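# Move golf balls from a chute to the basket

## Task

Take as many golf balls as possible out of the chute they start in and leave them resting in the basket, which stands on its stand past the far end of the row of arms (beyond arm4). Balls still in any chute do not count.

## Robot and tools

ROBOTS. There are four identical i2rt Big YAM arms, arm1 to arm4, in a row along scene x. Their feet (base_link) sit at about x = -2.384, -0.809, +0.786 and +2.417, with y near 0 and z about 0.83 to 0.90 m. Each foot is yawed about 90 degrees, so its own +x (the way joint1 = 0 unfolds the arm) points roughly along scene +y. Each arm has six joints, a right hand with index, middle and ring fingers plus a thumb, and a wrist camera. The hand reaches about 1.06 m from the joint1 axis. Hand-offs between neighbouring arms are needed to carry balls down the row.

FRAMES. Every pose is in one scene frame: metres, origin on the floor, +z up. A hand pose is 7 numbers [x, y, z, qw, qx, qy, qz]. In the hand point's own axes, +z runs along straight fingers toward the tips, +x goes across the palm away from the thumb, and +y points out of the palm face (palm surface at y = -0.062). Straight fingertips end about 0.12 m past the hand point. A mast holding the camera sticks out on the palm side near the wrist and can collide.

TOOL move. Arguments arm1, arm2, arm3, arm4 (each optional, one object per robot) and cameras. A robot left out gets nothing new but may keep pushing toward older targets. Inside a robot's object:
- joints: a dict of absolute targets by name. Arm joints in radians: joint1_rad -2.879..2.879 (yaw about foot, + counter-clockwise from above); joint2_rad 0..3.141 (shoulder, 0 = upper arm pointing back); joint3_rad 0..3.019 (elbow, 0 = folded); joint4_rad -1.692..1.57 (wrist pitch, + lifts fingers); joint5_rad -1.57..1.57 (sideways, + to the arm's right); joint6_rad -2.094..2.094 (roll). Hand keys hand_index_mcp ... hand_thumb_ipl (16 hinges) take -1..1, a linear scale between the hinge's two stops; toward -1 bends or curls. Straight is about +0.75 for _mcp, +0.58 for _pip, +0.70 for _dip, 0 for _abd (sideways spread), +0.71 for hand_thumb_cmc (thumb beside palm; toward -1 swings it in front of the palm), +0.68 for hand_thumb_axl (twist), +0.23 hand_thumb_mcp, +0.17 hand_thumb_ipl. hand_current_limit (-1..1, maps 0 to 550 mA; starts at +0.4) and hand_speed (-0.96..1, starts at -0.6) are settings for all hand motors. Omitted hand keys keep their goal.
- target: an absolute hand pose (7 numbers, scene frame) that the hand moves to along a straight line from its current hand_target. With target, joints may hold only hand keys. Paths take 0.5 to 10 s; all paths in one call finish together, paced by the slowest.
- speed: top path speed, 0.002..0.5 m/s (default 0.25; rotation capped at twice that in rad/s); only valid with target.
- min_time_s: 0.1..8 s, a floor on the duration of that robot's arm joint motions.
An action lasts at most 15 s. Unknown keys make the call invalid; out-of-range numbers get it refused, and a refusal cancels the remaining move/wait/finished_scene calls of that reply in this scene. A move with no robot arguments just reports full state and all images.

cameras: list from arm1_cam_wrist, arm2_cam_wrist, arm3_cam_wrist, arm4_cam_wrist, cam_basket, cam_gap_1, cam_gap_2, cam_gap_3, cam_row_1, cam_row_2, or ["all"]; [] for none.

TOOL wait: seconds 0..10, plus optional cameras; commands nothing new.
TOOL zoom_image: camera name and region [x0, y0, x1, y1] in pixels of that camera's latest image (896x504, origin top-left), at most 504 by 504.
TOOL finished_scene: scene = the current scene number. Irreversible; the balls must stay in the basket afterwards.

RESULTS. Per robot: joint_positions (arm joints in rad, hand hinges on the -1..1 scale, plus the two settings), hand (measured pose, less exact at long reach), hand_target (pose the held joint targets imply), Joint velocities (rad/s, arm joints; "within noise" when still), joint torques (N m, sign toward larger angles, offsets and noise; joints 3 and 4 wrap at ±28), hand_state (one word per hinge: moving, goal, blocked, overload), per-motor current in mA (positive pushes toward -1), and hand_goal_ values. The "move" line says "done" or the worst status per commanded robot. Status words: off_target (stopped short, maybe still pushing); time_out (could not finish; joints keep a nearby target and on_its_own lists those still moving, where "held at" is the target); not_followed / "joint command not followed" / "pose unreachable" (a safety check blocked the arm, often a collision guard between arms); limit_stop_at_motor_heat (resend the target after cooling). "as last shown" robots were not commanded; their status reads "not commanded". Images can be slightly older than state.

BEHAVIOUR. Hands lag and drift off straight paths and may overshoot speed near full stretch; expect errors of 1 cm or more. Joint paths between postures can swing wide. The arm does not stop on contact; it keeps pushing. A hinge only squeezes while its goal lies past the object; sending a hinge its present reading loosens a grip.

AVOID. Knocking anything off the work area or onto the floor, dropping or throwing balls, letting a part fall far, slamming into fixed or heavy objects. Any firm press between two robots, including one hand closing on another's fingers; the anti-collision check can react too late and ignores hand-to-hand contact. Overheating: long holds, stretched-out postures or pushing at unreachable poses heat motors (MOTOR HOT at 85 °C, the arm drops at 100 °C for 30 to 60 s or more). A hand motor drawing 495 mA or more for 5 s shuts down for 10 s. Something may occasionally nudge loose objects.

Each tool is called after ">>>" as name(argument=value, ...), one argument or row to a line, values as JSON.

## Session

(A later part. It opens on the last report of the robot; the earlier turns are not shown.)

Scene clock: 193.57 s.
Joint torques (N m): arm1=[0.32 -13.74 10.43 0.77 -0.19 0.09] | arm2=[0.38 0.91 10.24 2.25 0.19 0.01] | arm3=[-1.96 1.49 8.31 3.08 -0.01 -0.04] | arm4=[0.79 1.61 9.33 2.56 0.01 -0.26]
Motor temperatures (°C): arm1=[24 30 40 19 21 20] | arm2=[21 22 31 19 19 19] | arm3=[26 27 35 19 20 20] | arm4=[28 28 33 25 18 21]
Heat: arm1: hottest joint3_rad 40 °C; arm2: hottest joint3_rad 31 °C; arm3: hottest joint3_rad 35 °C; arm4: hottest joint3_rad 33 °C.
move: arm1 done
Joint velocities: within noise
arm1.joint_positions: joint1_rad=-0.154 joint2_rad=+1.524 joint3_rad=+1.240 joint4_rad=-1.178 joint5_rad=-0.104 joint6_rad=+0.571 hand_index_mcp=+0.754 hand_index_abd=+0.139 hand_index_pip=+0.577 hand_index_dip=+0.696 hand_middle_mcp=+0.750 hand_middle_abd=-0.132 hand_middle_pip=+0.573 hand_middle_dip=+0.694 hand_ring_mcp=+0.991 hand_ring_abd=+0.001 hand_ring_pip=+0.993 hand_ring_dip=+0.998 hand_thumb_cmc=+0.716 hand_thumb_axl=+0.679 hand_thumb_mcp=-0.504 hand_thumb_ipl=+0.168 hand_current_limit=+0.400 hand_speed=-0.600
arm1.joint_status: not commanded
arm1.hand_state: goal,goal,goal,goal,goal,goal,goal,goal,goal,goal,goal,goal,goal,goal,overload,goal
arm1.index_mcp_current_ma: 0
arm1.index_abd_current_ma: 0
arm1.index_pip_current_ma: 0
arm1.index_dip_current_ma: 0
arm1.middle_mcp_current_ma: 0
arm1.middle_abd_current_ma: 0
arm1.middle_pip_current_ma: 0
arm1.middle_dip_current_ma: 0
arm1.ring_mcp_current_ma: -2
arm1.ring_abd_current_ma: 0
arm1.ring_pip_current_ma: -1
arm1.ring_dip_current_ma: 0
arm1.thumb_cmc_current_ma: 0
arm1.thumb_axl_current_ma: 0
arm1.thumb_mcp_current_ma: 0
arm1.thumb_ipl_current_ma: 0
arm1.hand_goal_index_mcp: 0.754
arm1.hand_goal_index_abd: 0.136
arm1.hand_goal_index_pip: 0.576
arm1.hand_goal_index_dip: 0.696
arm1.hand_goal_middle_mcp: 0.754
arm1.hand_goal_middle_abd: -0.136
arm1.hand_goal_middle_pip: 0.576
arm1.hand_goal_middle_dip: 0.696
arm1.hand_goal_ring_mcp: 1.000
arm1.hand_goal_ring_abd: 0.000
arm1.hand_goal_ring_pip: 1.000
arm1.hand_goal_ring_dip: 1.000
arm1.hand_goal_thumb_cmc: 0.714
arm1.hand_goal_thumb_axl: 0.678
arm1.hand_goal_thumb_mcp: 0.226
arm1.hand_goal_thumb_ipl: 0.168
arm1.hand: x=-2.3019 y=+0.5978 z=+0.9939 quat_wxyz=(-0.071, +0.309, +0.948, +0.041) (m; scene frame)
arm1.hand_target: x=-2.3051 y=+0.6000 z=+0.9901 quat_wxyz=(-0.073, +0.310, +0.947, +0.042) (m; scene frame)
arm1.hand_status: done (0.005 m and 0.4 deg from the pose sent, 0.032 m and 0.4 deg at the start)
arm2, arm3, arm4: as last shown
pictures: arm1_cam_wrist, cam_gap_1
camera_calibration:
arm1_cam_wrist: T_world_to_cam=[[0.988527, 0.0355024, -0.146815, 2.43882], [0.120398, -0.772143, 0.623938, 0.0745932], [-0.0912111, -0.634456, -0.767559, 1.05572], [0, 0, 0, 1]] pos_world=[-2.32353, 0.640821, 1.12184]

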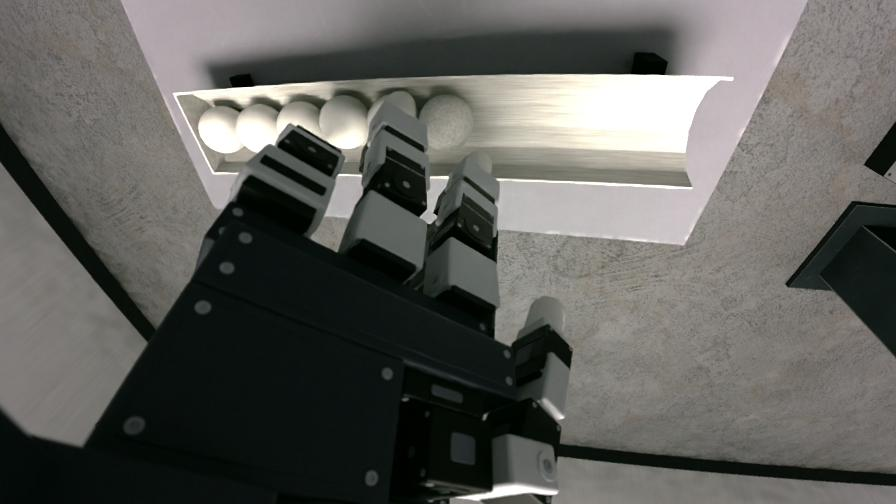

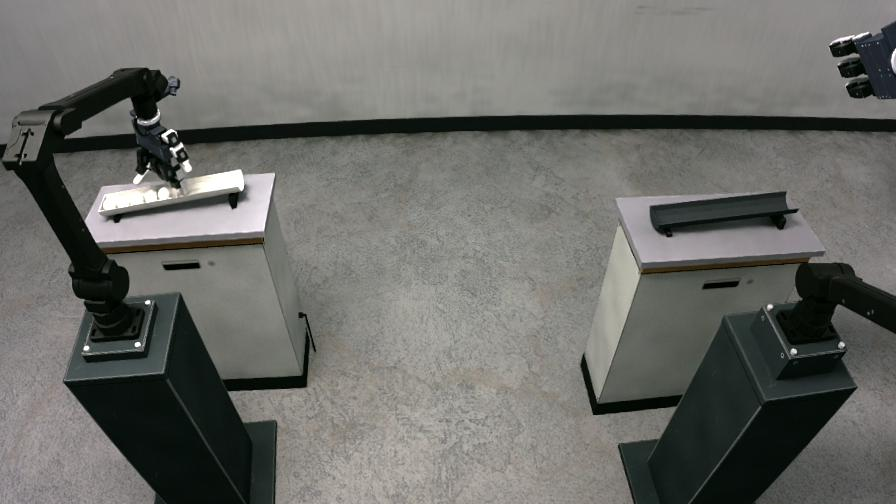

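>>> move(
  arm1={"target": [-2.3055, 0.6005, 0.976, -0.0731, 0.3101, 0.9468, 0.0425], "speed": 0.04},
  cameras=["arm1_cam_wrist", "cam_gap_1"],
)

>>> zoom_image(
  camera="arm1_cam_wrist",
  region=[300, 0, 600, 200],
)

>>> zoom_image(
  camera="cam_gap_1",
  region=[80, 120, 230, 230],
)

Scene clock: 196.67 s.
Joint torques (N m): arm1=[0.44 -12.92 10.18 0.8 -0.17 0.08] | arm2=[0.38 0.73 10.22 2.28 0.19 0.01] | arm3=[-1.96 1.49 8.31 3.08 -0.02 -0.04] | arm4=[0.85 1.61 9.32 2.54 0.01 -0.26]
Motor temperatures (°C): arm1=[24 30 40 19 21 20] | arm2=[21 22 31 19 19 19] | arm3=[26 27 35 19 20 19] | arm4=[28 28 33 25 18 21]
Heat: arm1: hottest joint3_rad 40 °C; arm2: hottest joint3_rad 31 °C; arm3: hottest joint3_rad 35 °C; arm4: hottest joint3_rad 33 °C.
move: arm1 done
Joint velocities: within noise
arm1.joint_positions: joint1_rad=-0.153 joint2_rad=+1.528 joint3_rad=+1.217 joint4_rad=-1.142 joint5_rad=-0.104 joint6_rad=+0.572 hand_index_mcp=+0.754 hand_index_abd=+0.139 hand_index_pip=+0.577 hand_index_dip=+0.696 hand_middle_mcp=+0.750 hand_middle_abd=-0.132 hand_middle_pip=+0.573 hand_middle_dip=+0.694 hand_ring_mcp=+0.991 hand_ring_abd=+0.001 hand_ring_pip=+0.993 hand_ring_dip=+0.998 hand_thumb_cmc=+0.716 hand_thumb_axl=+0.679 hand_thumb_mcp=-0.504 hand_thumb_ipl=+0.168 hand_current_limit=+0.400 hand_speed=-0.600
arm1.joint_status: not commanded
arm1.hand_state: goal,goal,goal,goal,goal,goal,goal,goal,goal,goal,goal,goal,goal,goal,overload,goal
arm1.index_mcp_current_ma: 0
arm1.index_abd_current_ma: 0
arm1.index_pip_current_ma: 0
arm1.index_dip_current_ma: 0
arm1.middle_mcp_current_ma: 0
arm1.middle_abd_current_ma: 0
arm1.middle_pip_current_ma: 0
arm1.middle_dip_current_ma: 0
arm1.ring_mcp_current_ma: -2
arm1.ring_abd_current_ma: 0
arm1.ring_pip_current_ma: -1
arm1.ring_dip_current_ma: 0
arm1.thumb_cmc_current_ma: 0
arm1.thumb_axl_current_ma: 0
arm1.thumb_mcp_current_ma: 0
arm1.thumb_ipl_current_ma: 0
arm1.hand_goal_index_mcp: 0.754
arm1.hand_goal_index_abd: 0.136
arm1.hand_goal_index_pip: 0.576
arm1.hand_goal_index_dip: 0.696
arm1.hand_goal_middle_mcp: 0.754
arm1.hand_goal_middle_abd: -0.136
arm1.hand_goal_middle_pip: 0.576
arm1.hand_goal_middle_dip: 0.696
arm1.hand_goal_ring_mcp: 1.000
arm1.hand_goal_ring_abd: 0.000
arm1.hand_goal_ring_pip: 1.000
arm1.hand_goal_ring_dip: 1.000
arm1.hand_goal_thumb_cmc: 0.714
arm1.hand_goal_thumb_axl: 0.678
arm1.hand_goal_thumb_mcp: 0.226
arm1.hand_goal_thumb_ipl: 0.168
arm1.hand: x=-2.3021 y=+0.5987 z=+0.9850 quat_wxyz=(-0.073, +0.308, +0.947, +0.046) (m; scene frame)
arm1.hand_target: x=-2.3056 y=+0.6003 z=+0.9760 quat_wxyz=(-0.073, +0.310, +0.947, +0.042) (m; scene frame)
arm1.hand_status: done (0.010 m and 0.4 deg from the pose sent, 0.018 m and 0.4 deg at the start)
arm2, arm3, arm4: as last shown
pictures: arm1_cam_wrist, cam_gap_1
camera_calibration:
arm1_cam_wrist: T_world_to_cam=[[0.988631, 0.0364381, -0.145881, 2.43639], [0.119611, -0.778495, 0.616149, 0.0905347], [-0.091116, -0.626593, -0.774002, 1.05128], [0, 0, 0, 1]] pos_world=[-2.32373, 0.640426, 1.11333]

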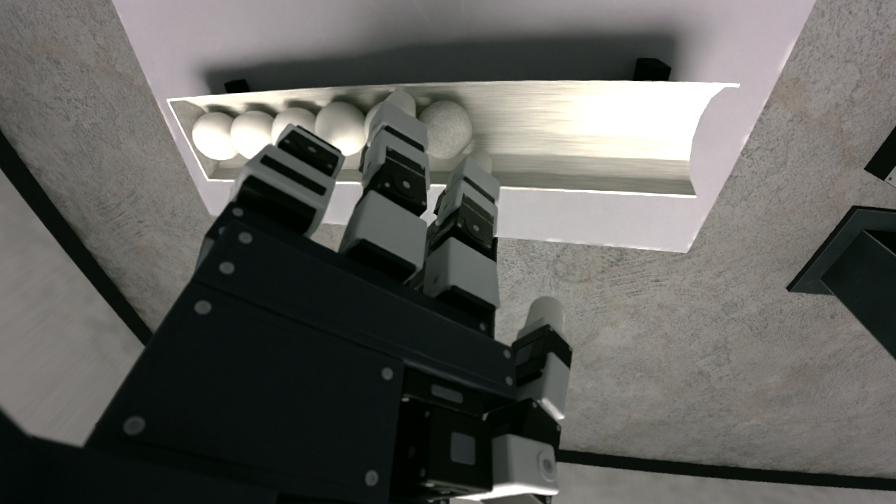

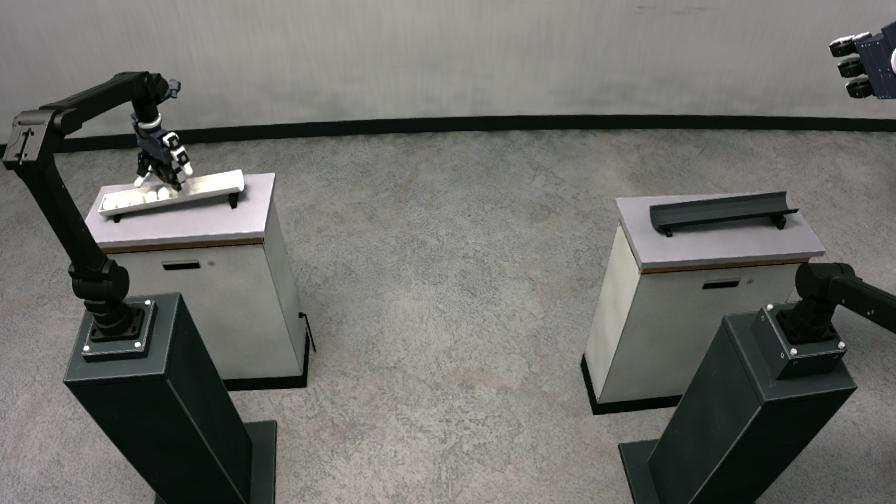

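Scaled by 1.680 from the camera's 896x504 image, which has a finer 1280x720 frame.

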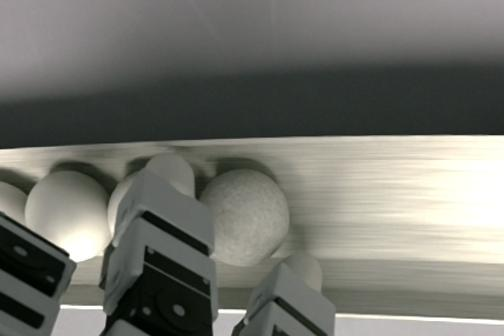

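Scaled by 3.360 from the camera's 896x504 image, which has a finer 1280x720 frame.

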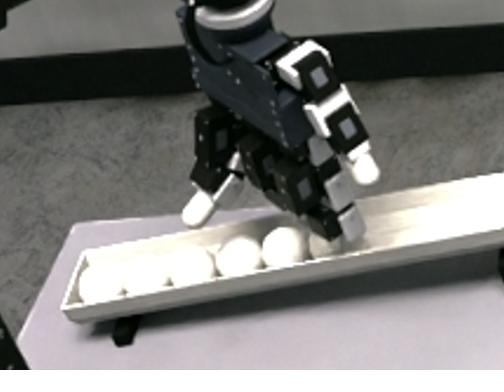

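>>> move(
  arm1={"target": [-2.3045, 0.5995, 0.969, -0.0731, 0.3101, 0.9468, 0.0425], "speed": 0.04},
  cameras=["arm1_cam_wrist", "cam_gap_1"],
)

>>> zoom_image(
  camera="arm1_cam_wrist",
  region=[300, 0, 600, 200],
)

>>> zoom_image(
  camera="cam_gap_1",
  region=[80, 120, 230, 230],
)

Scene clock: 198.67 s.
Joint torques (N m): arm1=[0.09 -12.86 10.09 0.81 -0.18 0.06] | arm2=[0.44 0.85 10.22 2.28 0.19 0.01] | arm3=[-1.96 1.44 8.29 3.08 -0.02 -0.04] | arm4=[0.79 1.55 9.31 2.54 0.01 -0.26]
Motor temperatures (°C): arm1=[24 30 39 19 21 20] | arm2=[21 22 31 19 19 19] | arm3=[26 27 35 19 20 19] | arm4=[28 28 33 25 18 21]
Heat: arm1: hottest joint3_rad 39 °C; arm2: hottest joint3_rad 31 °C; arm3: hottest joint3_rad 35 °C; arm4: hottest joint3_rad 33 °C.
move: arm1 done
Joint velocities: within noise
arm1.joint_positions: joint1_rad=-0.153 joint2_rad=+1.531 joint3_rad=+1.203 joint4_rad=-1.123 joint5_rad=-0.104 joint6_rad=+0.572 hand_index_mcp=+0.754 hand_index_abd=+0.139 hand_index_pip=+0.577 hand_index_dip=+0.696 hand_middle_mcp=+0.750 hand_middle_abd=-0.132 hand_middle_pip=+0.573 hand_middle_dip=+0.694 hand_ring_mcp=+0.991 hand_ring_abd=+0.001 hand_ring_pip=+0.993 hand_ring_dip=+0.998 hand_thumb_cmc=+0.716 hand_thumb_axl=+0.679 hand_thumb_mcp=-0.504 hand_thumb_ipl=+0.168 hand_current_limit=+0.400 hand_speed=-0.600
arm1.joint_status: not commanded
arm1.hand_state: goal,goal,goal,goal,goal,goal,goal,goal,goal,goal,goal,goal,goal,goal,overload,goal
arm1.index_mcp_current_ma: 0
arm1.index_abd_current_ma: 0
arm1.index_pip_current_ma: 0
arm1.index_dip_current_ma: 0
arm1.middle_mcp_current_ma: 0
arm1.middle_abd_current_ma: 0
arm1.middle_pip_current_ma: 0
arm1.middle_dip_current_ma: 0
arm1.ring_mcp_current_ma: -2
arm1.ring_abd_current_ma: 0
arm1.ring_pip_current_ma: -1
arm1.ring_dip_current_ma: 0
arm1.thumb_cmc_current_ma: 0
arm1.thumb_axl_current_ma: 0
arm1.thumb_mcp_current_ma: 0
arm1.thumb_ipl_current_ma: 0
arm1.hand_goal_index_mcp: 0.754
arm1.hand_goal_index_abd: 0.136
arm1.hand_goal_index_pip: 0.576
arm1.hand_goal_index_dip: 0.696
arm1.hand_goal_middle_mcp: 0.754
arm1.hand_goal_middle_abd: -0.136
arm1.hand_goal_middle_pip: 0.576
arm1.hand_goal_middle_dip: 0.696
arm1.hand_goal_ring_mcp: 1.000
arm1.hand_goal_ring_abd: 0.000
arm1.hand_goal_ring_pip: 1.000
arm1.hand_goal_ring_dip: 1.000
arm1.hand_goal_thumb_cmc: 0.714
arm1.hand_goal_thumb_axl: 0.678
arm1.hand_goal_thumb_mcp: 0.226
arm1.hand_goal_thumb_ipl: 0.168
arm1.hand: x=-2.3022 y=+0.5979 z=+0.9782 quat_wxyz=(-0.073, +0.308, +0.947, +0.046) (m; scene frame)
arm1.hand_target: x=-2.3046 y=+0.5993 z=+0.9690 quat_wxyz=(-0.073, +0.310, +0.947, +0.042) (m; scene frame)
arm1.hand_status: done (0.010 m and 0.4 deg from the pose sent, 0.016 m and 0.4 deg at the start)
arm2, arm3, arm4: as last shown
pictures: arm1_cam_wrist, cam_gap_1
camera_calibration:
arm1_cam_wrist: T_world_to_cam=[[0.988631, 0.0364381, -0.145881, 2.43562], [0.119611, -0.778495, 0.616149, 0.0941256], [-0.091116, -0.626593, -0.774002, 1.04549], [0, 0, 0, 1]] pos_world=[-2.32393, 0.639626, 1.10653]

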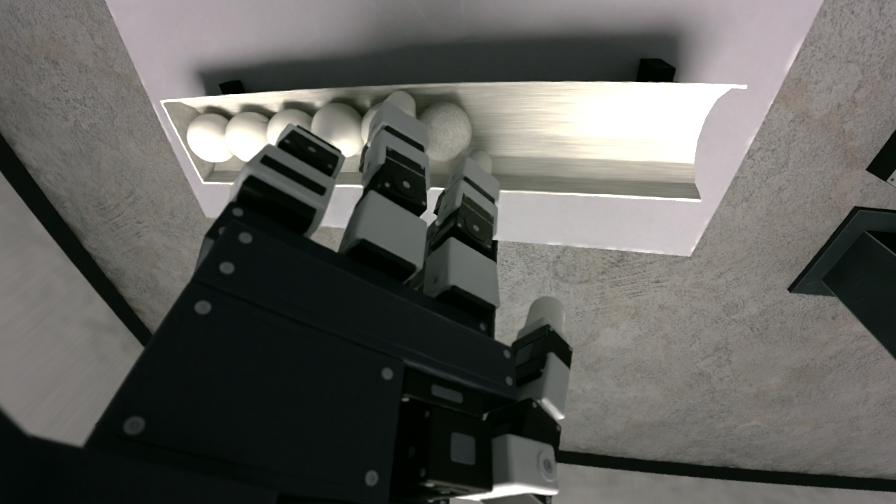

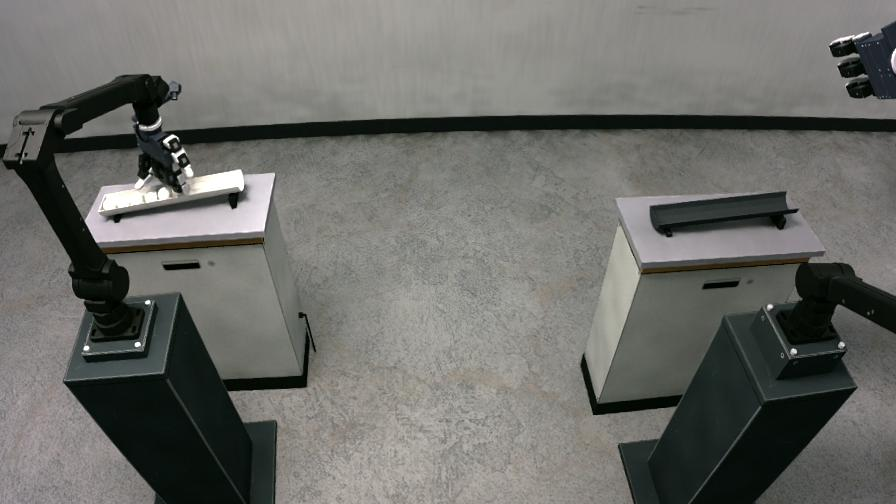

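Scaled by 1.680 from the camera's 896x504 image, which has a finer 1280x720 frame.

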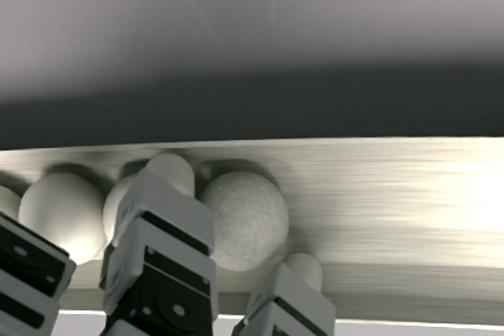

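Scaled by 3.360 from the camera's 896x504 image, which has a finer 1280x720 frame.

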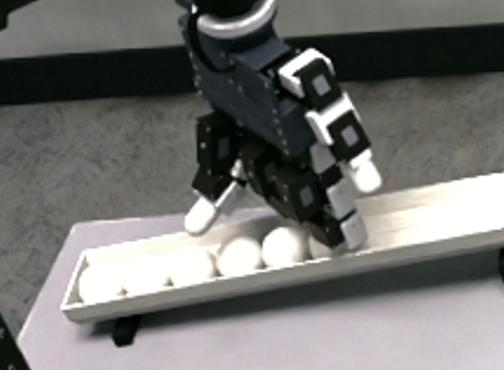

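>>> move(
  arm1={"joints": {"hand_index_abd": -0.2, "hand_middle_abd": 0.2}},
  cameras=["arm1_cam_wrist", "cam_gap_1"],
)

>>> zoom_image(
  camera="arm1_cam_wrist",
  region=[300, 0, 600, 200],
)

>>> zoom_image(
  camera="cam_gap_1",
  region=[80, 120, 230, 230],
)

Scene clock: 200.13 s.
Joint torques (N m): arm1=[0.09 -13.04 10.1 0.81 -0.22 0.07] | arm2=[0.44 0.85 10.24 2.26 0.18 0.01] | arm3=[-2.02 1.44 8.31 3.07 -0.02 -0.04] | arm4=[0.79 1.67 9.35 2.52 0.01 -0.26]
Motor temperatures (°C): arm1=[24 30 39 19 21 20] | arm2=[21 22 31 19 19 19] | arm3=[26 27 35 19 20 19] | arm4=[28 28 33 25 18 21]
Heat: arm1: hottest joint3_rad 39 °C; arm2: hottest joint3_rad 31 °C; arm3: hottest joint3_rad 35 °C; arm4: hottest joint3_rad 33 °C.
move: arm1 off_target
Joint velocities: within noise
arm1.joint_positions: joint1_rad=-0.153 joint2_rad=+1.531 joint3_rad=+1.203 joint4_rad=-1.123 joint5_rad=-0.104 joint6_rad=+0.572 hand_index_mcp=+0.753 hand_index_abd=+0.076 hand_index_pip=+0.576 hand_index_dip=+0.696 hand_middle_mcp=+0.750 hand_middle_abd=-0.058 hand_middle_pip=+0.573 hand_middle_dip=+0.694 hand_ring_mcp=+0.991 hand_ring_abd=+0.001 hand_ring_pip=+0.993 hand_ring_dip=+0.998 hand_thumb_cmc=+0.716 hand_thumb_axl=+0.679 hand_thumb_mcp=-0.504 hand_thumb_ipl=+0.168 hand_current_limit=+0.400 hand_speed=-0.600
arm1.joint_status: hand_index_abd off_target (ended at +0.076, target -0.200); hand_middle_abd off_target (ended at -0.058, target +0.200)
arm1.hand_state: goal,blocked,goal,goal,goal,blocked,goal,goal,goal,goal,goal,goal,goal,goal,overload,goal
arm1.index_mcp_current_ma: 0
arm1.index_abd_current_ma: 385
arm1.index_pip_current_ma: 0
arm1.index_dip_current_ma: 0
arm1.middle_mcp_current_ma: 0
arm1.middle_abd_current_ma: -385
arm1.middle_pip_current_ma: 0
arm1.middle_dip_current_ma: 0
arm1.ring_mcp_current_ma: -2
arm1.ring_abd_current_ma: 0
arm1.ring_pip_current_ma: -1
arm1.ring_dip_current_ma: 0
arm1.thumb_cmc_current_ma: 0
arm1.thumb_axl_current_ma: 0
arm1.thumb_mcp_current_ma: 0
arm1.thumb_ipl_current_ma: 0
arm1.hand_goal_index_mcp: 0.754
arm1.hand_goal_index_abd: -0.200
arm1.hand_goal_index_pip: 0.576
arm1.hand_goal_index_dip: 0.696
arm1.hand_goal_middle_mcp: 0.754
arm1.hand_goal_middle_abd: 0.200
arm1.hand_goal_middle_pip: 0.576
arm1.hand_goal_middle_dip: 0.696
arm1.hand_goal_ring_mcp: 1.000
arm1.hand_goal_ring_abd: 0.000
arm1.hand_goal_ring_pip: 1.000
arm1.hand_goal_ring_dip: 1.000
arm1.hand_goal_thumb_cmc: 0.714
arm1.hand_goal_thumb_axl: 0.678
arm1.hand_goal_thumb_mcp: 0.226
arm1.hand_goal_thumb_ipl: 0.168
arm1.hand: x=-2.3021 y=+0.5979 z=+0.9782 quat_wxyz=(-0.073, +0.308, +0.947, +0.046) (m; scene frame)
arm1.hand_target: x=-2.3046 y=+0.5993 z=+0.9690 quat_wxyz=(-0.073, +0.310, +0.947, +0.042) (m; scene frame)
arm1.hand_status: not commanded
arm2, arm3, arm4: as last shown
pictures: arm1_cam_wrist, cam_gap_1
camera_calibration:
arm1_cam_wrist: T_world_to_cam=[[0.988686, 0.0363197, -0.145536, 2.43545], [0.119305, -0.778492, 0.616211, 0.0933447], [-0.0909179, -0.626603, -0.774017, 1.04598], [0, 0, 0, 1]] pos_world=[-2.32393, 0.639626, 1.10653]

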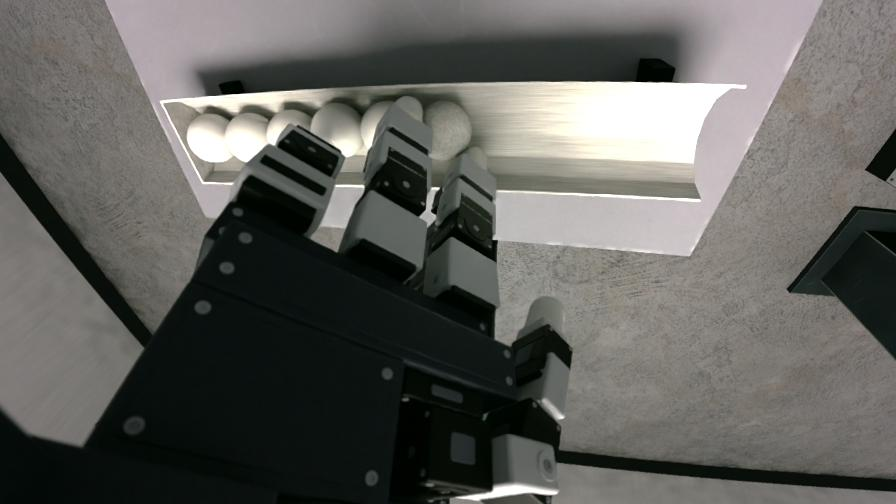

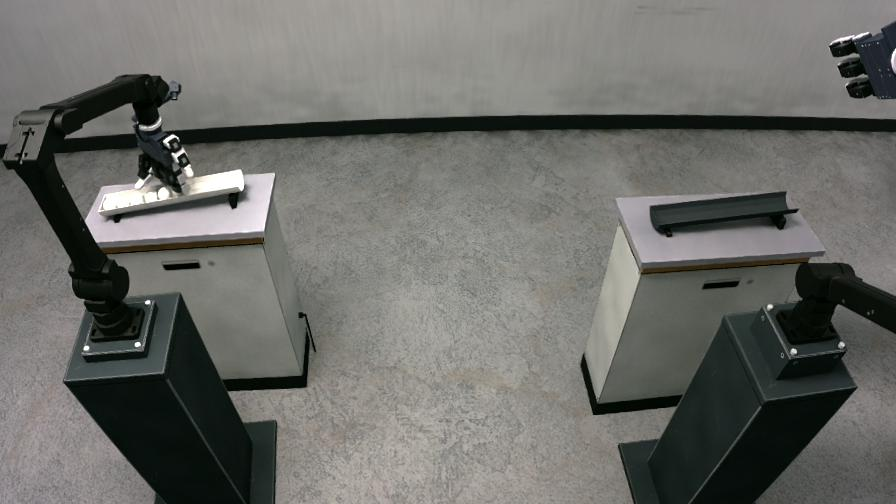

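Scaled by 1.680 from the camera's 896x504 image, which has a finer 1280x720 frame.

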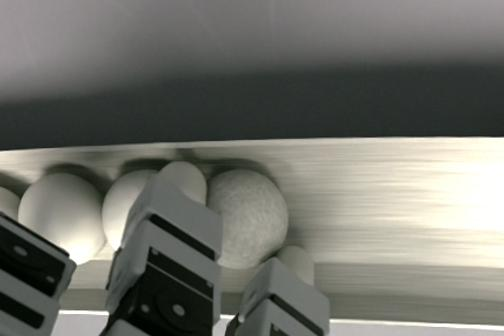

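Scaled by 3.360 from the camera's 896x504 image, which has a finer 1280x720 frame.

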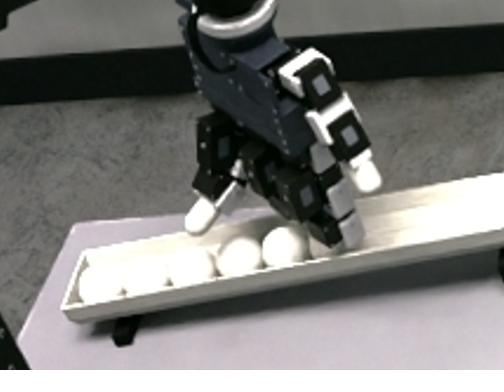

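>>> move(
  arm1={"target": [-2.3045, 0.5995, 1.01, -0.0731, 0.3101, 0.9468, 0.0425], "speed": 0.03, "joints": {"hand_current_limit": 0.7}},
  cameras=["arm1_cam_wrist", "cam_gap_1"],
)

>>> zoom_image(
  camera="arm1_cam_wrist",
  region=[300, 0, 600, 200],
)

>>> zoom_image(
  camera="cam_gap_1",
  region=[80, 120, 230, 230],
)

Scene clock: 203.90 s.
Joint torques (N m): arm1=[0.21 -15.97 15.62 -1.14 -0.08 0.08] | arm2=[0.21 0.85 10.21 2.26 0.19 0] | arm3=[-1.96 1.44 8.31 3.07 -0.02 -0.04] | arm4=[0.73 1.67 9.32 2.52 0.01 -0.26]
Motor temperatures (°C): arm1=[24 30 39 19 21 19] | arm2=[21 22 31 19 19 19] | arm3=[26 27 35 19 20 19] | arm4=[28 28 34 25 18 21]
Heat: arm1: hottest joint3_rad 39 °C; arm2: hottest joint3_rad 31 °C; arm3: hottest joint3_rad 35 °C; arm4: hottest joint3_rad 34 °C.
move: arm1 off_target
Joint velocities: within noise
arm1.joint_positions: joint1_rad=-0.153 joint2_rad=+1.531 joint3_rad=+1.215 joint4_rad=-1.184 joint5_rad=-0.107 joint6_rad=+0.572 hand_index_mcp=+0.728 hand_index_abd=+0.074 hand_index_pip=+0.559 hand_index_dip=+0.688 hand_middle_mcp=+0.743 hand_middle_abd=-0.056 hand_middle_pip=+0.570 hand_middle_dip=+0.693 hand_ring_mcp=+0.991 hand_ring_abd=+0.001 hand_ring_pip=+0.993 hand_ring_dip=+0.998 hand_thumb_cmc=+0.716 hand_thumb_axl=+0.679 hand_thumb_mcp=-0.504 hand_thumb_ipl=+0.168 hand_current_limit=+0.700 hand_speed=-0.600
arm1.joint_status: all done
arm1.hand_state: blocked,blocked,goal,goal,goal,blocked,goal,goal,goal,goal,goal,goal,goal,goal,overload,goal
arm1.index_mcp_current_ma: -13
arm1.index_abd_current_ma: 467
arm1.index_pip_current_ma: -5
arm1.index_dip_current_ma: -1
arm1.middle_mcp_current_ma: -3
arm1.middle_abd_current_ma: -467
arm1.middle_pip_current_ma: -1
arm1.middle_dip_current_ma: 0
arm1.ring_mcp_current_ma: -2
arm1.ring_abd_current_ma: 0
arm1.ring_pip_current_ma: -1
arm1.ring_dip_current_ma: 0
arm1.thumb_cmc_current_ma: 0
arm1.thumb_axl_current_ma: 0
arm1.thumb_mcp_current_ma: 0
arm1.thumb_ipl_current_ma: 0
arm1.hand_goal_index_mcp: 0.754
arm1.hand_goal_index_abd: -0.200
arm1.hand_goal_index_pip: 0.576
arm1.hand_goal_index_dip: 0.696
arm1.hand_goal_middle_mcp: 0.754
arm1.hand_goal_middle_abd: 0.200
arm1.hand_goal_middle_pip: 0.576
arm1.hand_goal_middle_dip: 0.696
arm1.hand_goal_ring_mcp: 1.000
arm1.hand_goal_ring_abd: 0.000
arm1.hand_goal_ring_pip: 1.000
arm1.hand_goal_ring_dip: 1.000
arm1.hand_goal_thumb_cmc: 0.714
arm1.hand_goal_thumb_axl: 0.678
arm1.hand_goal_thumb_mcp: 0.226
arm1.hand_goal_thumb_ipl: 0.168
arm1.hand: x=-2.3034 y=+0.5877 z=+0.9786 quat_wxyz=(-0.068, +0.310, +0.948, +0.022) (m; scene frame)
arm1.hand_target: x=-2.3044 y=+0.5984 z=+1.0097 quat_wxyz=(-0.073, +0.310, +0.947, +0.043) (m; scene frame)
arm1.hand_status: off_target (0.034 m and 2.4 deg from the pose sent, 0.032 m and 0.4 deg at the start)
arm2, arm3, arm4: as last shown
pictures: arm1_cam_wrist, cam_gap_1
camera_calibration:
arm1_cam_wrist: T_world_to_cam=[[0.987688, 0.0303086, -0.153473, 2.44604], [0.124209, -0.748352, 0.651569, 0.0443062], [-0.0951037, -0.66261, -0.742902, 1.02094], [0, 0, 0, 1]] pos_world=[-2.32433, 0.635504, 1.10499]

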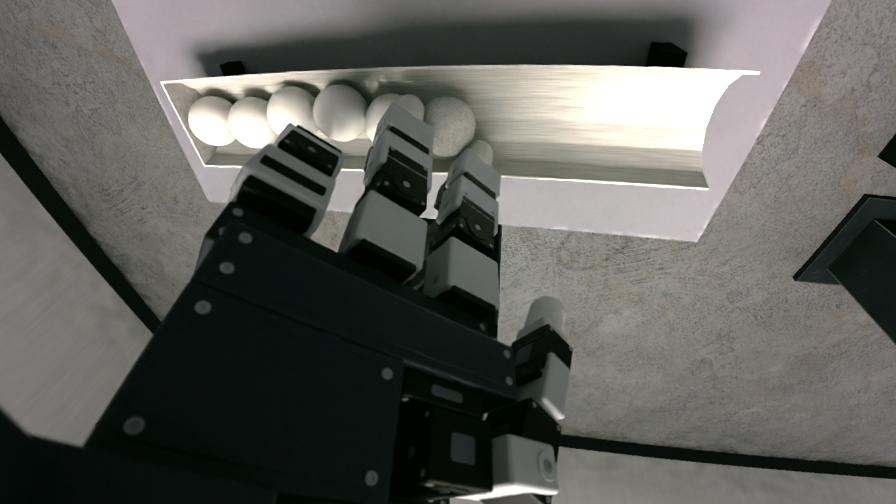

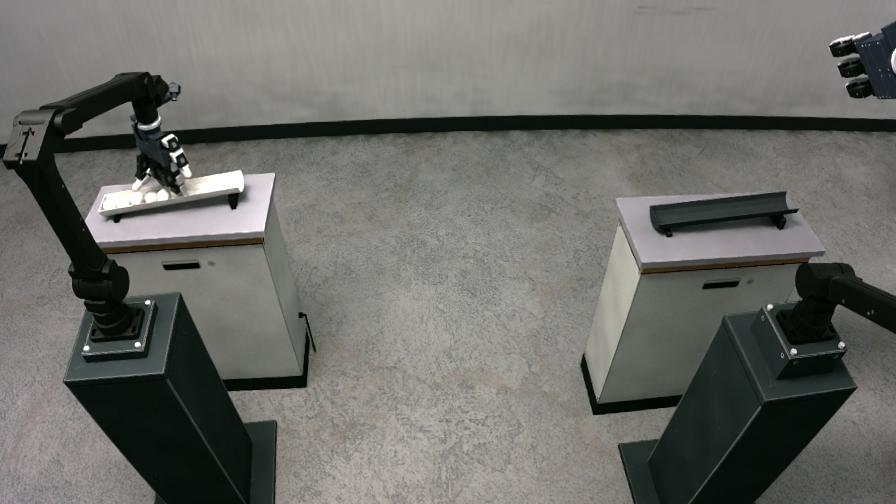

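Scaled by 1.680 from the camera's 896x504 image, which has a finer 1280x720 frame.

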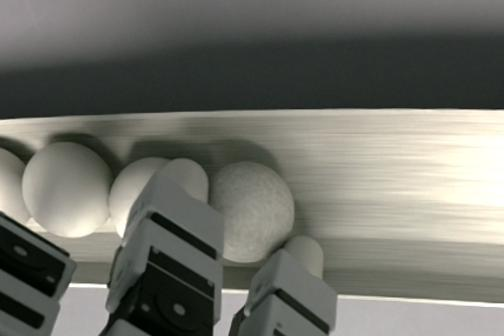

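Scaled by 3.360 from the camera's 896x504 image, which has a finer 1280x720 frame.

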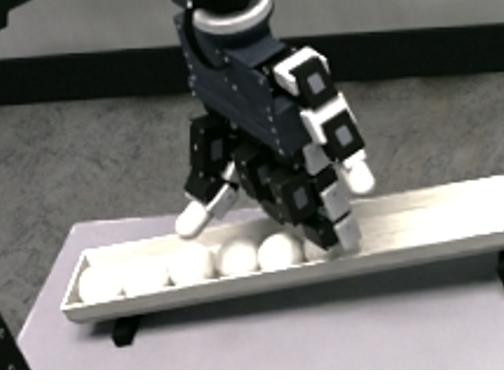

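>>> move(
  arm1={"target": [-2.3045, 0.615, 1.04, -0.0731, 0.3101, 0.9468, 0.0425], "speed": 0.04},
  cameras=["arm1_cam_wrist", "cam_gap_1"],
)

>>> zoom_image(
  camera="arm1_cam_wrist",
  region=[300, 0, 600, 200],
)

>>> zoom_image(
  camera="cam_gap_1",
  region=[80, 120, 230, 230],
)

Scene clock: 206.30 s.
Joint torques (N m): arm1=[0.32 -13.98 16.96 -0.5 -0.07 0.09] | arm2=[0.38 0.97 10.24 2.3 0.19 0.01] | arm3=[-1.96 1.49 8.31 3.07 -0.02 -0.04] | arm4=[0.79 1.61 9.32 2.54 0.01 -0.26]
Motor temperatures (°C): arm1=[24 30 39 19 21 19] | arm2=[21 22 31 19 19 19] | arm3=[26 27 35 19 20 19] | arm4=[28 28 34 25 18 21]
Heat: arm1: hottest joint3_rad 39 °C; arm2: hottest joint3_rad 31 °C; arm3: hottest joint3_rad 35 °C; arm4: hottest joint3_rad 34 °C.
move: arm1 off_target
Joint velocities: within noise
arm1.joint_positions: joint1_rad=-0.152 joint2_rad=+1.531 joint3_rad=+1.311 joint4_rad=-1.284 joint5_rad=-0.107 joint6_rad=+0.574 hand_index_mcp=+0.723 hand_index_abd=+0.066 hand_index_pip=+0.555 hand_index_dip=+0.686 hand_middle_mcp=+0.779 hand_middle_abd=-0.049 hand_middle_pip=+0.589 hand_middle_dip=+0.702 hand_ring_mcp=+0.991 hand_ring_abd=+0.001 hand_ring_pip=+0.993 hand_ring_dip=+0.998 hand_thumb_cmc=+0.716 hand_thumb_axl=+0.679 hand_thumb_mcp=-0.504 hand_thumb_ipl=+0.168 hand_current_limit=+0.700 hand_speed=-0.600
arm1.joint_status: not commanded
arm1.hand_state: blocked,blocked,blocked,goal,blocked,blocked,goal,goal,goal,goal,goal,goal,goal,goal,overload,goal
arm1.index_mcp_current_ma: -18
arm1.index_abd_current_ma: 468
arm1.index_pip_current_ma: -8
arm1.index_dip_current_ma: -2
arm1.middle_mcp_current_ma: 12
arm1.middle_abd_current_ma: -467
arm1.middle_pip_current_ma: 3
arm1.middle_dip_current_ma: 1
arm1.ring_mcp_current_ma: -2
arm1.ring_abd_current_ma: 0
arm1.ring_pip_current_ma: -1
arm1.ring_dip_current_ma: 0
arm1.thumb_cmc_current_ma: 0
arm1.thumb_axl_current_ma: 0
arm1.thumb_mcp_current_ma: 0
arm1.thumb_ipl_current_ma: 0
arm1.hand_goal_index_mcp: 0.754
arm1.hand_goal_index_abd: -0.200
arm1.hand_goal_index_pip: 0.576
arm1.hand_goal_index_dip: 0.696
arm1.hand_goal_middle_mcp: 0.754
arm1.hand_goal_middle_abd: 0.200
arm1.hand_goal_middle_pip: 0.576
arm1.hand_goal_middle_dip: 0.696
arm1.hand_goal_ring_mcp: 1.000
arm1.hand_goal_ring_abd: 0.000
arm1.hand_goal_ring_pip: 1.000
arm1.hand_goal_ring_dip: 1.000
arm1.hand_goal_thumb_cmc: 0.714
arm1.hand_goal_thumb_axl: 0.678
arm1.hand_goal_thumb_mcp: 0.226
arm1.hand_goal_thumb_ipl: 0.168
arm1.hand: x=-2.3031 y=+0.5960 z=+1.0136 quat_wxyz=(-0.068, +0.310, +0.948, +0.020) (m; scene frame)
arm1.hand_target: x=-2.3047 y=+0.6136 z=+1.0402 quat_wxyz=(-0.073, +0.310, +0.947, +0.043) (m; scene frame)
arm1.hand_status: off_target (0.033 m and 2.7 deg from the pose sent, 0.067 m and 2.4 deg at the start)
arm2.joint_positions: joint1_rad=-0.144 joint2_rad=+0.582 joint3_rad=+1.386 joint4_rad=-1.355 joint5_rad=+0.061 joint6_rad=+1.043 hand_index_mcp=+0.755 hand_index_abd=+0.000 hand_index_pip=+0.577 hand_index_dip=+0.696 hand_middle_mcp=+0.755 hand_middle_abd=+0.000 hand_middle_pip=+0.577 hand_middle_dip=+0.696 hand_ring_mcp=+0.755 hand_ring_abd=+0.000 hand_ring_pip=+0.577 hand_ring_dip=+0.696 hand_thumb_cmc=+0.715 hand_thumb_axl=+0.677 hand_thumb_mcp=+0.226 hand_thumb_ipl=+0.168 hand_current_limit=+0.400 hand_speed=-0.600
arm2.joint_status: not commanded
arm2.hand_state: goal,goal,goal,goal,goal,goal,goal,goal,goal,goal,goal,goal,goal,goal,goal,goal
arm2.index_mcp_current_ma: 0
arm2.index_abd_current_ma: 0
arm2.index_pip_current_ma: 0
arm2.index_dip_current_ma: 0
arm2.middle_mcp_current_ma: 0
arm2.middle_abd_current_ma: 0
arm2.middle_pip_current_ma: 0
arm2.middle_dip_current_ma: 0
arm2.ring_mcp_current_ma: 0
arm2.ring_abd_current_ma: 0
arm2.ring_pip_current_ma: 0
arm2.ring_dip_current_ma: 0
arm2.thumb_cmc_current_ma: 0
arm2.thumb_axl_current_ma: 0
arm2.thumb_mcp_current_ma: 0
arm2.thumb_ipl_current_ma: 0
arm2.hand_goal_index_mcp: 0.754
arm2.hand_goal_index_abd: 0.000
arm2.hand_goal_index_pip: 0.576
arm2.hand_goal_index_dip: 0.696
arm2.hand_goal_middle_mcp: 0.754
arm2.hand_goal_middle_abd: 0.000
arm2.hand_goal_middle_pip: 0.576
arm2.hand_goal_middle_dip: 0.696
arm2.hand_goal_ring_mcp: 0.754
arm2.hand_goal_ring_abd: 0.000
arm2.hand_goal_ring_pip: 0.576
arm2.hand_goal_ring_dip: 0.696
arm2.hand_goal_thumb_cmc: 0.714
arm2.hand_goal_thumb_axl: 0.678
arm2.hand_goal_thumb_mcp: 0.226
arm2.hand_goal_thumb_ipl: 0.168
arm2.hand: x=-0.6969 y=+0.1570 z=+1.4552 quat_wxyz=(-0.194, +0.483, +0.724, +0.454) (m; scene frame)
arm2.hand_target: x=-0.6973 y=+0.1541 z=+1.4675 quat_wxyz=(-0.200, +0.479, +0.718, +0.465) (m; scene frame)
arm2.hand_status: not commanded
arm3.joint_positions: joint1_rad=-0.323 joint2_rad=+0.633 joint3_rad=+1.453 joint4_rad=-1.216 joint5_rad=-0.019 joint6_rad=+1.127 hand_index_mcp=+0.755 hand_index_abd=+0.001 hand_index_pip=+0.577 hand_index_dip=+0.696 hand_middle_mcp=+0.755 hand_middle_abd=+0.001 hand_middle_pip=+0.577 hand_middle_dip=+0.696 hand_ring_mcp=+0.755 hand_ring_abd=+0.001 hand_ring_pip=+0.577 hand_ring_dip=+0.696 hand_thumb_cmc=+0.714 hand_thumb_axl=+0.677 hand_thumb_mcp=+0.226 hand_thumb_ipl=+0.168 hand_current_limit=+0.400 hand_speed=-0.600
arm3.joint_status: not commanded
arm3.hand_state: goal,goal,goal,goal,goal,goal,goal,goal,goal,goal,goal,goal,goal,goal,goal,goal
arm3.index_mcp_current_ma: 1
arm3.index_abd_current_ma: 1
arm3.index_pip_current_ma: 1
arm3.index_dip_current_ma: 0
arm3.middle_mcp_current_ma: 1
arm3.middle_abd_current_ma: 1
arm3.middle_pip_current_ma: 1
arm3.middle_dip_current_ma: 0
arm3.ring_mcp_current_ma: 1
arm3.ring_abd_current_ma: 1
arm3.ring_pip_current_ma: 1
arm3.ring_dip_current_ma: 0
arm3.thumb_cmc_current_ma: 1
arm3.thumb_axl_current_ma: -1
arm3.thumb_mcp_current_ma: 0
arm3.thumb_ipl_current_ma: 0
arm3.hand_goal_index_mcp: 0.754
arm3.hand_goal_index_abd: 0.000
arm3.hand_goal_index_pip: 0.576
arm3.hand_goal_index_dip: 0.696
arm3.hand_goal_middle_mcp: 0.754
arm3.hand_goal_middle_abd: 0.000
arm3.hand_goal_middle_pip: 0.576
arm3.hand_goal_middle_dip: 0.696
arm3.hand_goal_ring_mcp: 0.754
arm3.hand_goal_ring_abd: 0.000
arm3.hand_goal_ring_pip: 0.576
arm3.hand_goal_ring_dip: 0.696
arm3.hand_goal_thumb_cmc: 0.714
arm3.hand_goal_thumb_axl: 0.678
arm3.hand_goal_thumb_mcp: 0.226
arm3.hand_goal_thumb_ipl: 0.168
arm3.hand: x=+0.9440 y=+0.1189 z=+1.4372 quat_wxyz=(-0.234, +0.541, +0.630, +0.506) (m; scene frame)
arm3.hand_target: x=+0.9429 y=+0.1151 z=+1.4509 quat_wxyz=(-0.239, +0.535, +0.623, +0.518) (m; scene frame)
arm3.hand_status: not commanded
arm4.joint_positions: joint1_rad=+0.153 joint2_rad=+0.616 joint3_rad=+1.405 joint4_rad=-1.359 joint5_rad=-0.094 joint6_rad=+1.074 hand_index_mcp=+0.754 hand_index_abd=+0.000 hand_index_pip=+0.577 hand_index_dip=+0.696 hand_middle_mcp=+0.754 hand_middle_abd=+0.000 hand_middle_pip=+0.577 hand_middle_dip=+0.696 hand_ring_mcp=+0.754 hand_ring_abd=+0.000 hand_ring_pip=+0.577 hand_ring_dip=+0.696 hand_thumb_cmc=+0.714 hand_thumb_axl=+0.677 hand_thumb_mcp=+0.226 hand_thumb_ipl=+0.168 hand_current_limit=+0.400 hand_speed=-0.600
arm4.joint_status: not commanded
arm4.hand_state: goal,goal,goal,goal,goal,goal,goal,goal,goal,goal,goal,goal,goal,goal,goal,goal
arm4.index_mcp_current_ma: 0
arm4.index_abd_current_ma: 0
arm4.index_pip_current_ma: 0
arm4.index_dip_current_ma: 0
arm4.middle_mcp_current_ma: 0
arm4.middle_abd_current_ma: 0
arm4.middle_pip_current_ma: 0
arm4.middle_dip_current_ma: 0
arm4.ring_mcp_current_ma: 0
arm4.ring_abd_current_ma: 0
arm4.ring_pip_current_ma: 0
arm4.ring_dip_current_ma: 0
arm4.thumb_cmc_current_ma: 0
arm4.thumb_axl_current_ma: 0
arm4.thumb_mcp_current_ma: 0
arm4.thumb_ipl_current_ma: 0
arm4.hand_goal_index_mcp: 0.754
arm4.hand_goal_index_abd: 0.000
arm4.hand_goal_index_pip: 0.576
arm4.hand_goal_index_dip: 0.696
arm4.hand_goal_middle_mcp: 0.754
arm4.hand_goal_middle_abd: 0.000
arm4.hand_goal_middle_pip: 0.576
arm4.hand_goal_middle_dip: 0.696
arm4.hand_goal_ring_mcp: 0.754
arm4.hand_goal_ring_abd: 0.000
arm4.hand_goal_ring_pip: 0.576
arm4.hand_goal_ring_dip: 0.696
arm4.hand_goal_thumb_cmc: 0.714
arm4.hand_goal_thumb_axl: 0.678
arm4.hand_goal_thumb_mcp: 0.226
arm4.hand_goal_thumb_ipl: 0.168
arm4.hand: x=+2.4418 y=+0.3180 z=+1.4496 quat_wxyz=(-0.315, +0.359, +0.801, +0.362) (m; scene frame)
arm4.hand_target: x=+2.4423 y=+0.3150 z=+1.4644 quat_wxyz=(-0.323, +0.354, +0.794, +0.374) (m; scene frame)
arm4.hand_status: not commanded
pictures: arm1_cam_wrist, cam_gap_1
camera_calibration:
arm1_cam_wrist: T_world_to_cam=[[0.987631, 0.0296703, -0.153965, 2.45164], [0.124508, -0.745248, 0.65506, 0.0230306], [-0.0953064, -0.666127, -0.739724, 1.05082], [0, 0, 0, 1]] pos_world=[-2.32403, 0.644402, 1.1397]

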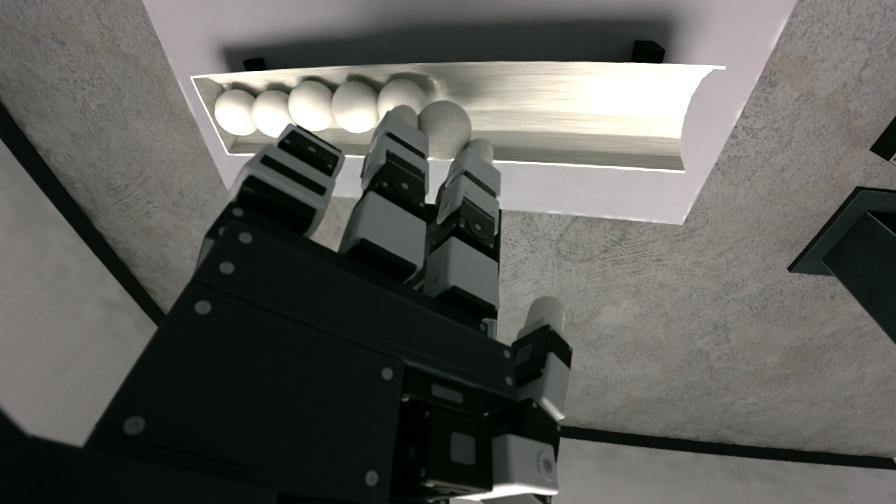

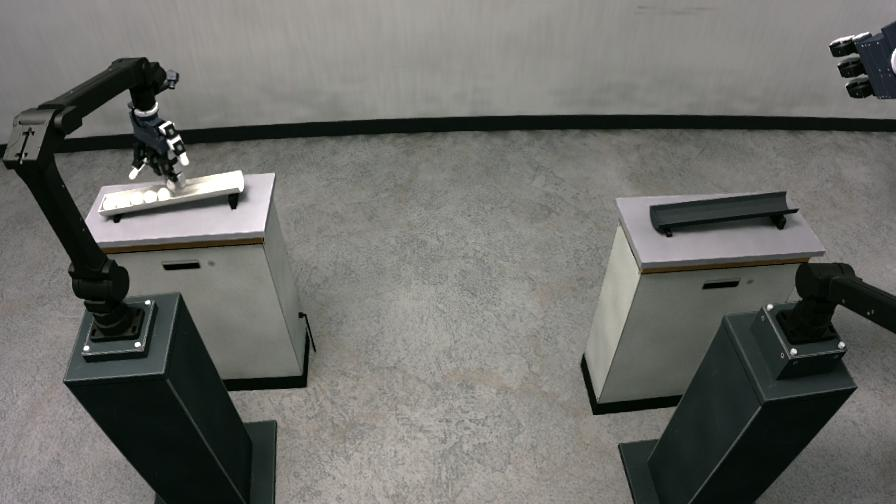

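Scaled by 1.680 from the camera's 896x504 image, which has a finer 1280x720 frame.

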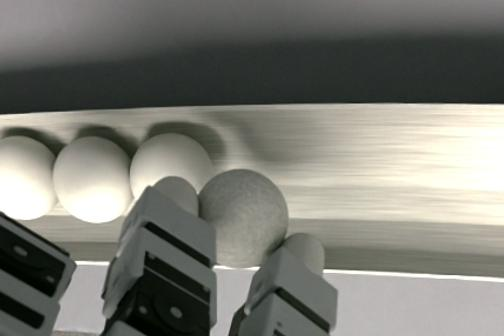

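Scaled by 3.360 from the camera's 896x504 image, which has a finer 1280x720 frame.

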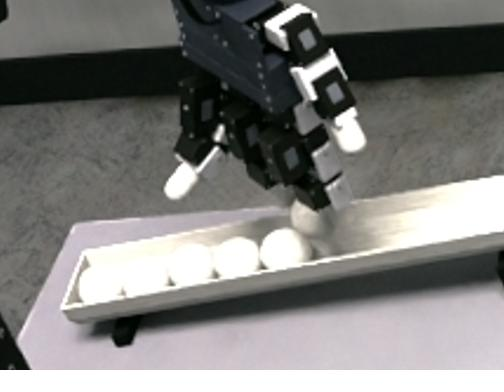

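>>> move(
  arm1={"target": [-2.28, 0.58, 1.15, -0.0731, 0.3101, 0.9468, 0.0425], "speed": 0.08},
  arm2={"joints": {"joint1_rad": 1.53, "joint5_rad": 0.0, "joint6_rad": 0.0, "hand_middle_mcp": 1.0, "hand_middle_pip": 1.0, "hand_middle_dip": 1.0}, "min_time_s": 4},
  cameras=["arm1_cam_wrist", "arm2_cam_wrist", "cam_gap_1"],
)

Scene clock: 228.53 s.
Joint torques (N m): arm1=[-0.5 -15.09 17.21 -0.59 -0.22 -0.15] | arm2=[1.38 0.5 10.4 2.29 0.08 -0.05] | arm3=[-2.02 1.44 8.31 3.07 -0.02 -0.04] | arm4=[0.85 1.61 9.33 2.52 0.01 -0.26]
Motor temperatures (°C): arm1=[24 30 43 19 21 19] | arm2=[21 22 32 19 19 19] | arm3=[26 27 35 19 20 19] | arm4=[28 28 34 24 18 21]
Heat: arm1: hottest joint3_rad 43 °C; arm2: hottest joint3_rad 32 °C; arm3: hottest joint3_rad 35 °C; arm4: hottest joint3_rad 34 °C.
move: arm1 off_target; arm2 done
Joint velocities: within noise
arm1.joint_positions: joint1_rad=-0.196 joint2_rad=+1.463 joint3_rad=+1.501 joint4_rad=-1.571 joint5_rad=-0.109 joint6_rad=+0.538 hand_index_mcp=+0.723 hand_index_abd=+0.066 hand_index_pip=+0.555 hand_index_dip=+0.686 hand_middle_mcp=+0.780 hand_middle_abd=-0.048 hand_middle_pip=+0.590 hand_middle_dip=+0.702 hand_ring_mcp=+0.991 hand_ring_abd=+0.001 hand_ring_pip=+0.993 hand_ring_dip=+0.998 hand_thumb_cmc=+0.716 hand_thumb_axl=+0.679 hand_thumb_mcp=-0.504 hand_thumb_ipl=+0.168 hand_current_limit=+0.700 hand_speed=-0.600
arm1.joint_status: not commanded
arm1.hand_state: blocked,blocked,blocked,goal,blocked,blocked,goal,goal,goal,goal,goal,goal,goal,goal,overload,goal
arm1.index_mcp_current_ma: -18
arm1.index_abd_current_ma: 468
arm1.index_pip_current_ma: -8
arm1.index_dip_current_ma: -2
arm1.middle_mcp_current_ma: 13
arm1.middle_abd_current_ma: -467
arm1.middle_pip_current_ma: 4
arm1.middle_dip_current_ma: 1
arm1.ring_mcp_current_ma: -2
arm1.ring_abd_current_ma: 0
arm1.ring_pip_current_ma: -1
arm1.ring_dip_current_ma: 0
arm1.thumb_cmc_current_ma: 0
arm1.thumb_axl_current_ma: 0
arm1.thumb_mcp_current_ma: 0
arm1.thumb_ipl_current_ma: 0
arm1.hand_goal_index_mcp: 0.754
arm1.hand_goal_index_abd: -0.200
arm1.hand_goal_index_pip: 0.576
arm1.hand_goal_index_dip: 0.696
arm1.hand_goal_middle_mcp: 0.754
arm1.hand_goal_middle_abd: 0.200
arm1.hand_goal_middle_pip: 0.576
arm1.hand_goal_middle_dip: 0.696
arm1.hand_goal_ring_mcp: 1.000
arm1.hand_goal_ring_abd: 0.000
arm1.hand_goal_ring_pip: 1.000
arm1.hand_goal_ring_dip: 1.000
arm1.hand_goal_thumb_cmc: 0.714
arm1.hand_goal_thumb_axl: 0.678
arm1.hand_goal_thumb_mcp: 0.226
arm1.hand_goal_thumb_ipl: 0.168
arm1.hand: x=-2.2836 y=+0.5698 z=+1.1122 quat_wxyz=(-0.065, +0.315, +0.947, +0.008) (m; scene frame)
arm1.hand_target: x=-2.2802 y=+0.5781 z=+1.1497 quat_wxyz=(-0.073, +0.310, +0.947, +0.043) (m; scene frame)
arm1.hand_status: off_target (0.039 m and 4.1 deg from the pose sent, 0.139 m and 2.7 deg at the start)
arm2.joint_positions: joint1_rad=+1.518 joint2_rad=+0.582 joint3_rad=+1.386 joint4_rad=-1.355 joint5_rad=+0.001 joint6_rad=+0.008 hand_index_mcp=+0.759 hand_index_abd=+0.000 hand_index_pip=+0.577 hand_index_dip=+0.696 hand_middle_mcp=+1.000 hand_middle_abd=+0.000 hand_middle_pip=+0.997 hand_middle_dip=+0.997 hand_ring_mcp=+0.759 hand_ring_abd=+0.000 hand_ring_pip=+0.577 hand_ring_dip=+0.696 hand_thumb_cmc=+0.719 hand_thumb_axl=+0.677 hand_thumb_mcp=+0.226 hand_thumb_ipl=+0.168 hand_current_limit=+0.400 hand_speed=-0.600
arm2.joint_status: all done
arm2.hand_state: goal,goal,goal,goal,goal,goal,goal,goal,goal,goal,goal,goal,goal,goal,goal,goal
arm2.index_mcp_current_ma: 0
arm2.index_abd_current_ma: 0
arm2.index_pip_current_ma: 0
arm2.index_dip_current_ma: 0
arm2.middle_mcp_current_ma: 0
arm2.middle_abd_current_ma: 0
arm2.middle_pip_current_ma: 0
arm2.middle_dip_current_ma: 0
arm2.ring_mcp_current_ma: 0
arm2.ring_abd_current_ma: 0
arm2.ring_pip_current_ma: 0
arm2.ring_dip_current_ma: 0
arm2.thumb_cmc_current_ma: 1
arm2.thumb_axl_current_ma: 0
arm2.thumb_mcp_current_ma: 0
arm2.thumb_ipl_current_ma: 0
arm2.hand_goal_index_mcp: 0.754
arm2.hand_goal_index_abd: 0.000
arm2.hand_goal_index_pip: 0.576
arm2.hand_goal_index_dip: 0.696
arm2.hand_goal_middle_mcp: 1.000
arm2.hand_goal_middle_abd: 0.000
arm2.hand_goal_middle_pip: 1.000
arm2.hand_goal_middle_dip: 1.000
arm2.hand_goal_ring_mcp: 0.754
arm2.hand_goal_ring_abd: 0.000
arm2.hand_goal_ring_pip: 0.576
arm2.hand_goal_ring_dip: 0.696
arm2.hand_goal_thumb_cmc: 0.714
arm2.hand_goal_thumb_axl: 0.678
arm2.hand_goal_thumb_mcp: 0.226
arm2.hand_goal_thumb_ipl: 0.168
arm2.hand: x=-1.0794 y=-0.0302 z=+1.4982 quat_wxyz=(-0.337, -0.614, +0.625, +0.345) (m; scene frame)
arm2.hand_target: x=-1.0757 y=-0.0345 z=+1.5117 quat_wxyz=(-0.347, -0.615, +0.614, +0.353) (m; scene frame)
arm2.hand_status: not commanded
arm3, arm4: as last shown
pictures: arm1_cam_wrist, arm2_cam_wrist, cam_gap_1
camera_calibration:
arm1_cam_wrist: T_world_to_cam=[[0.987556, 0.0177881, -0.15626, 2.45753], [0.119612, -0.730056, 0.672838, -0.103223], [-0.10211, -0.683156, -0.723099, 1.08375], [0, 0, 0, 1]] pos_world=[-2.30394, 0.621299, 1.23713]
arm2_cam_wrist: T_world_to_cam=[[-0.274531, 0.815121, 0.510108, -0.999288], [0.935505, 0.349104, -0.0543749, 1.04465], [-0.222403, 0.462281, -0.85839, 1.1821], [0, 0, 0, 1]] pos_world=[-0.988709, -0.0966118, 1.58125]

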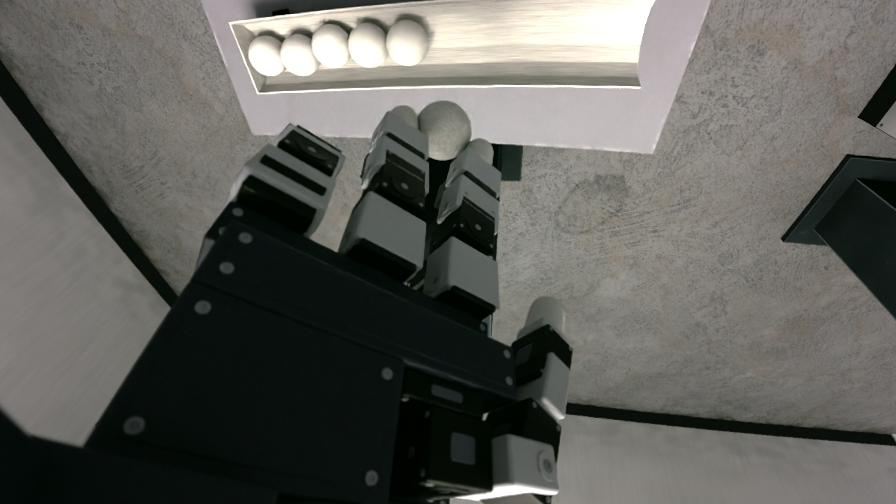

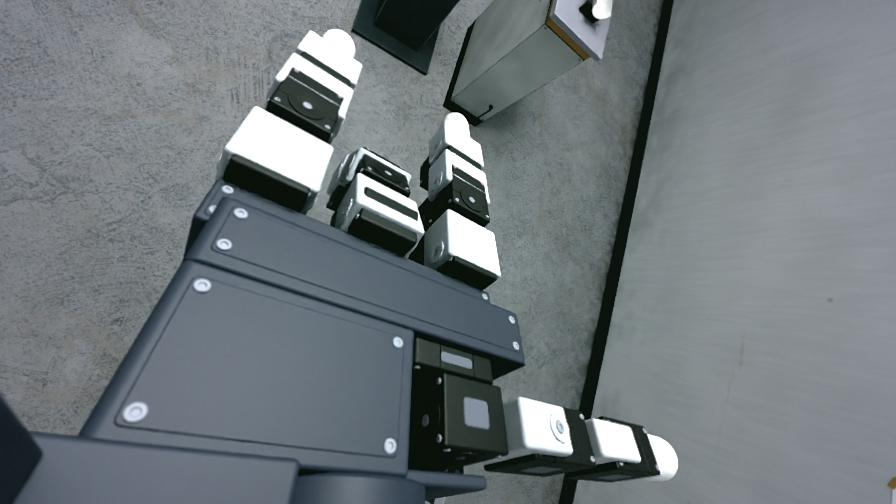

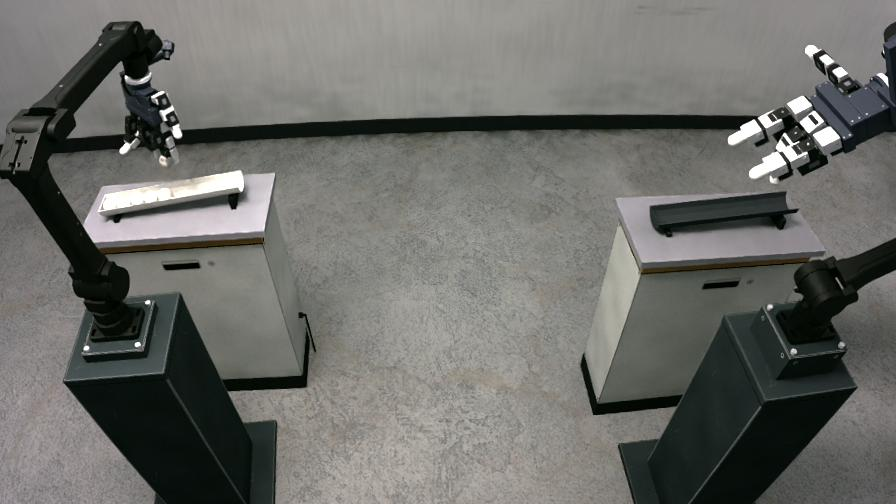

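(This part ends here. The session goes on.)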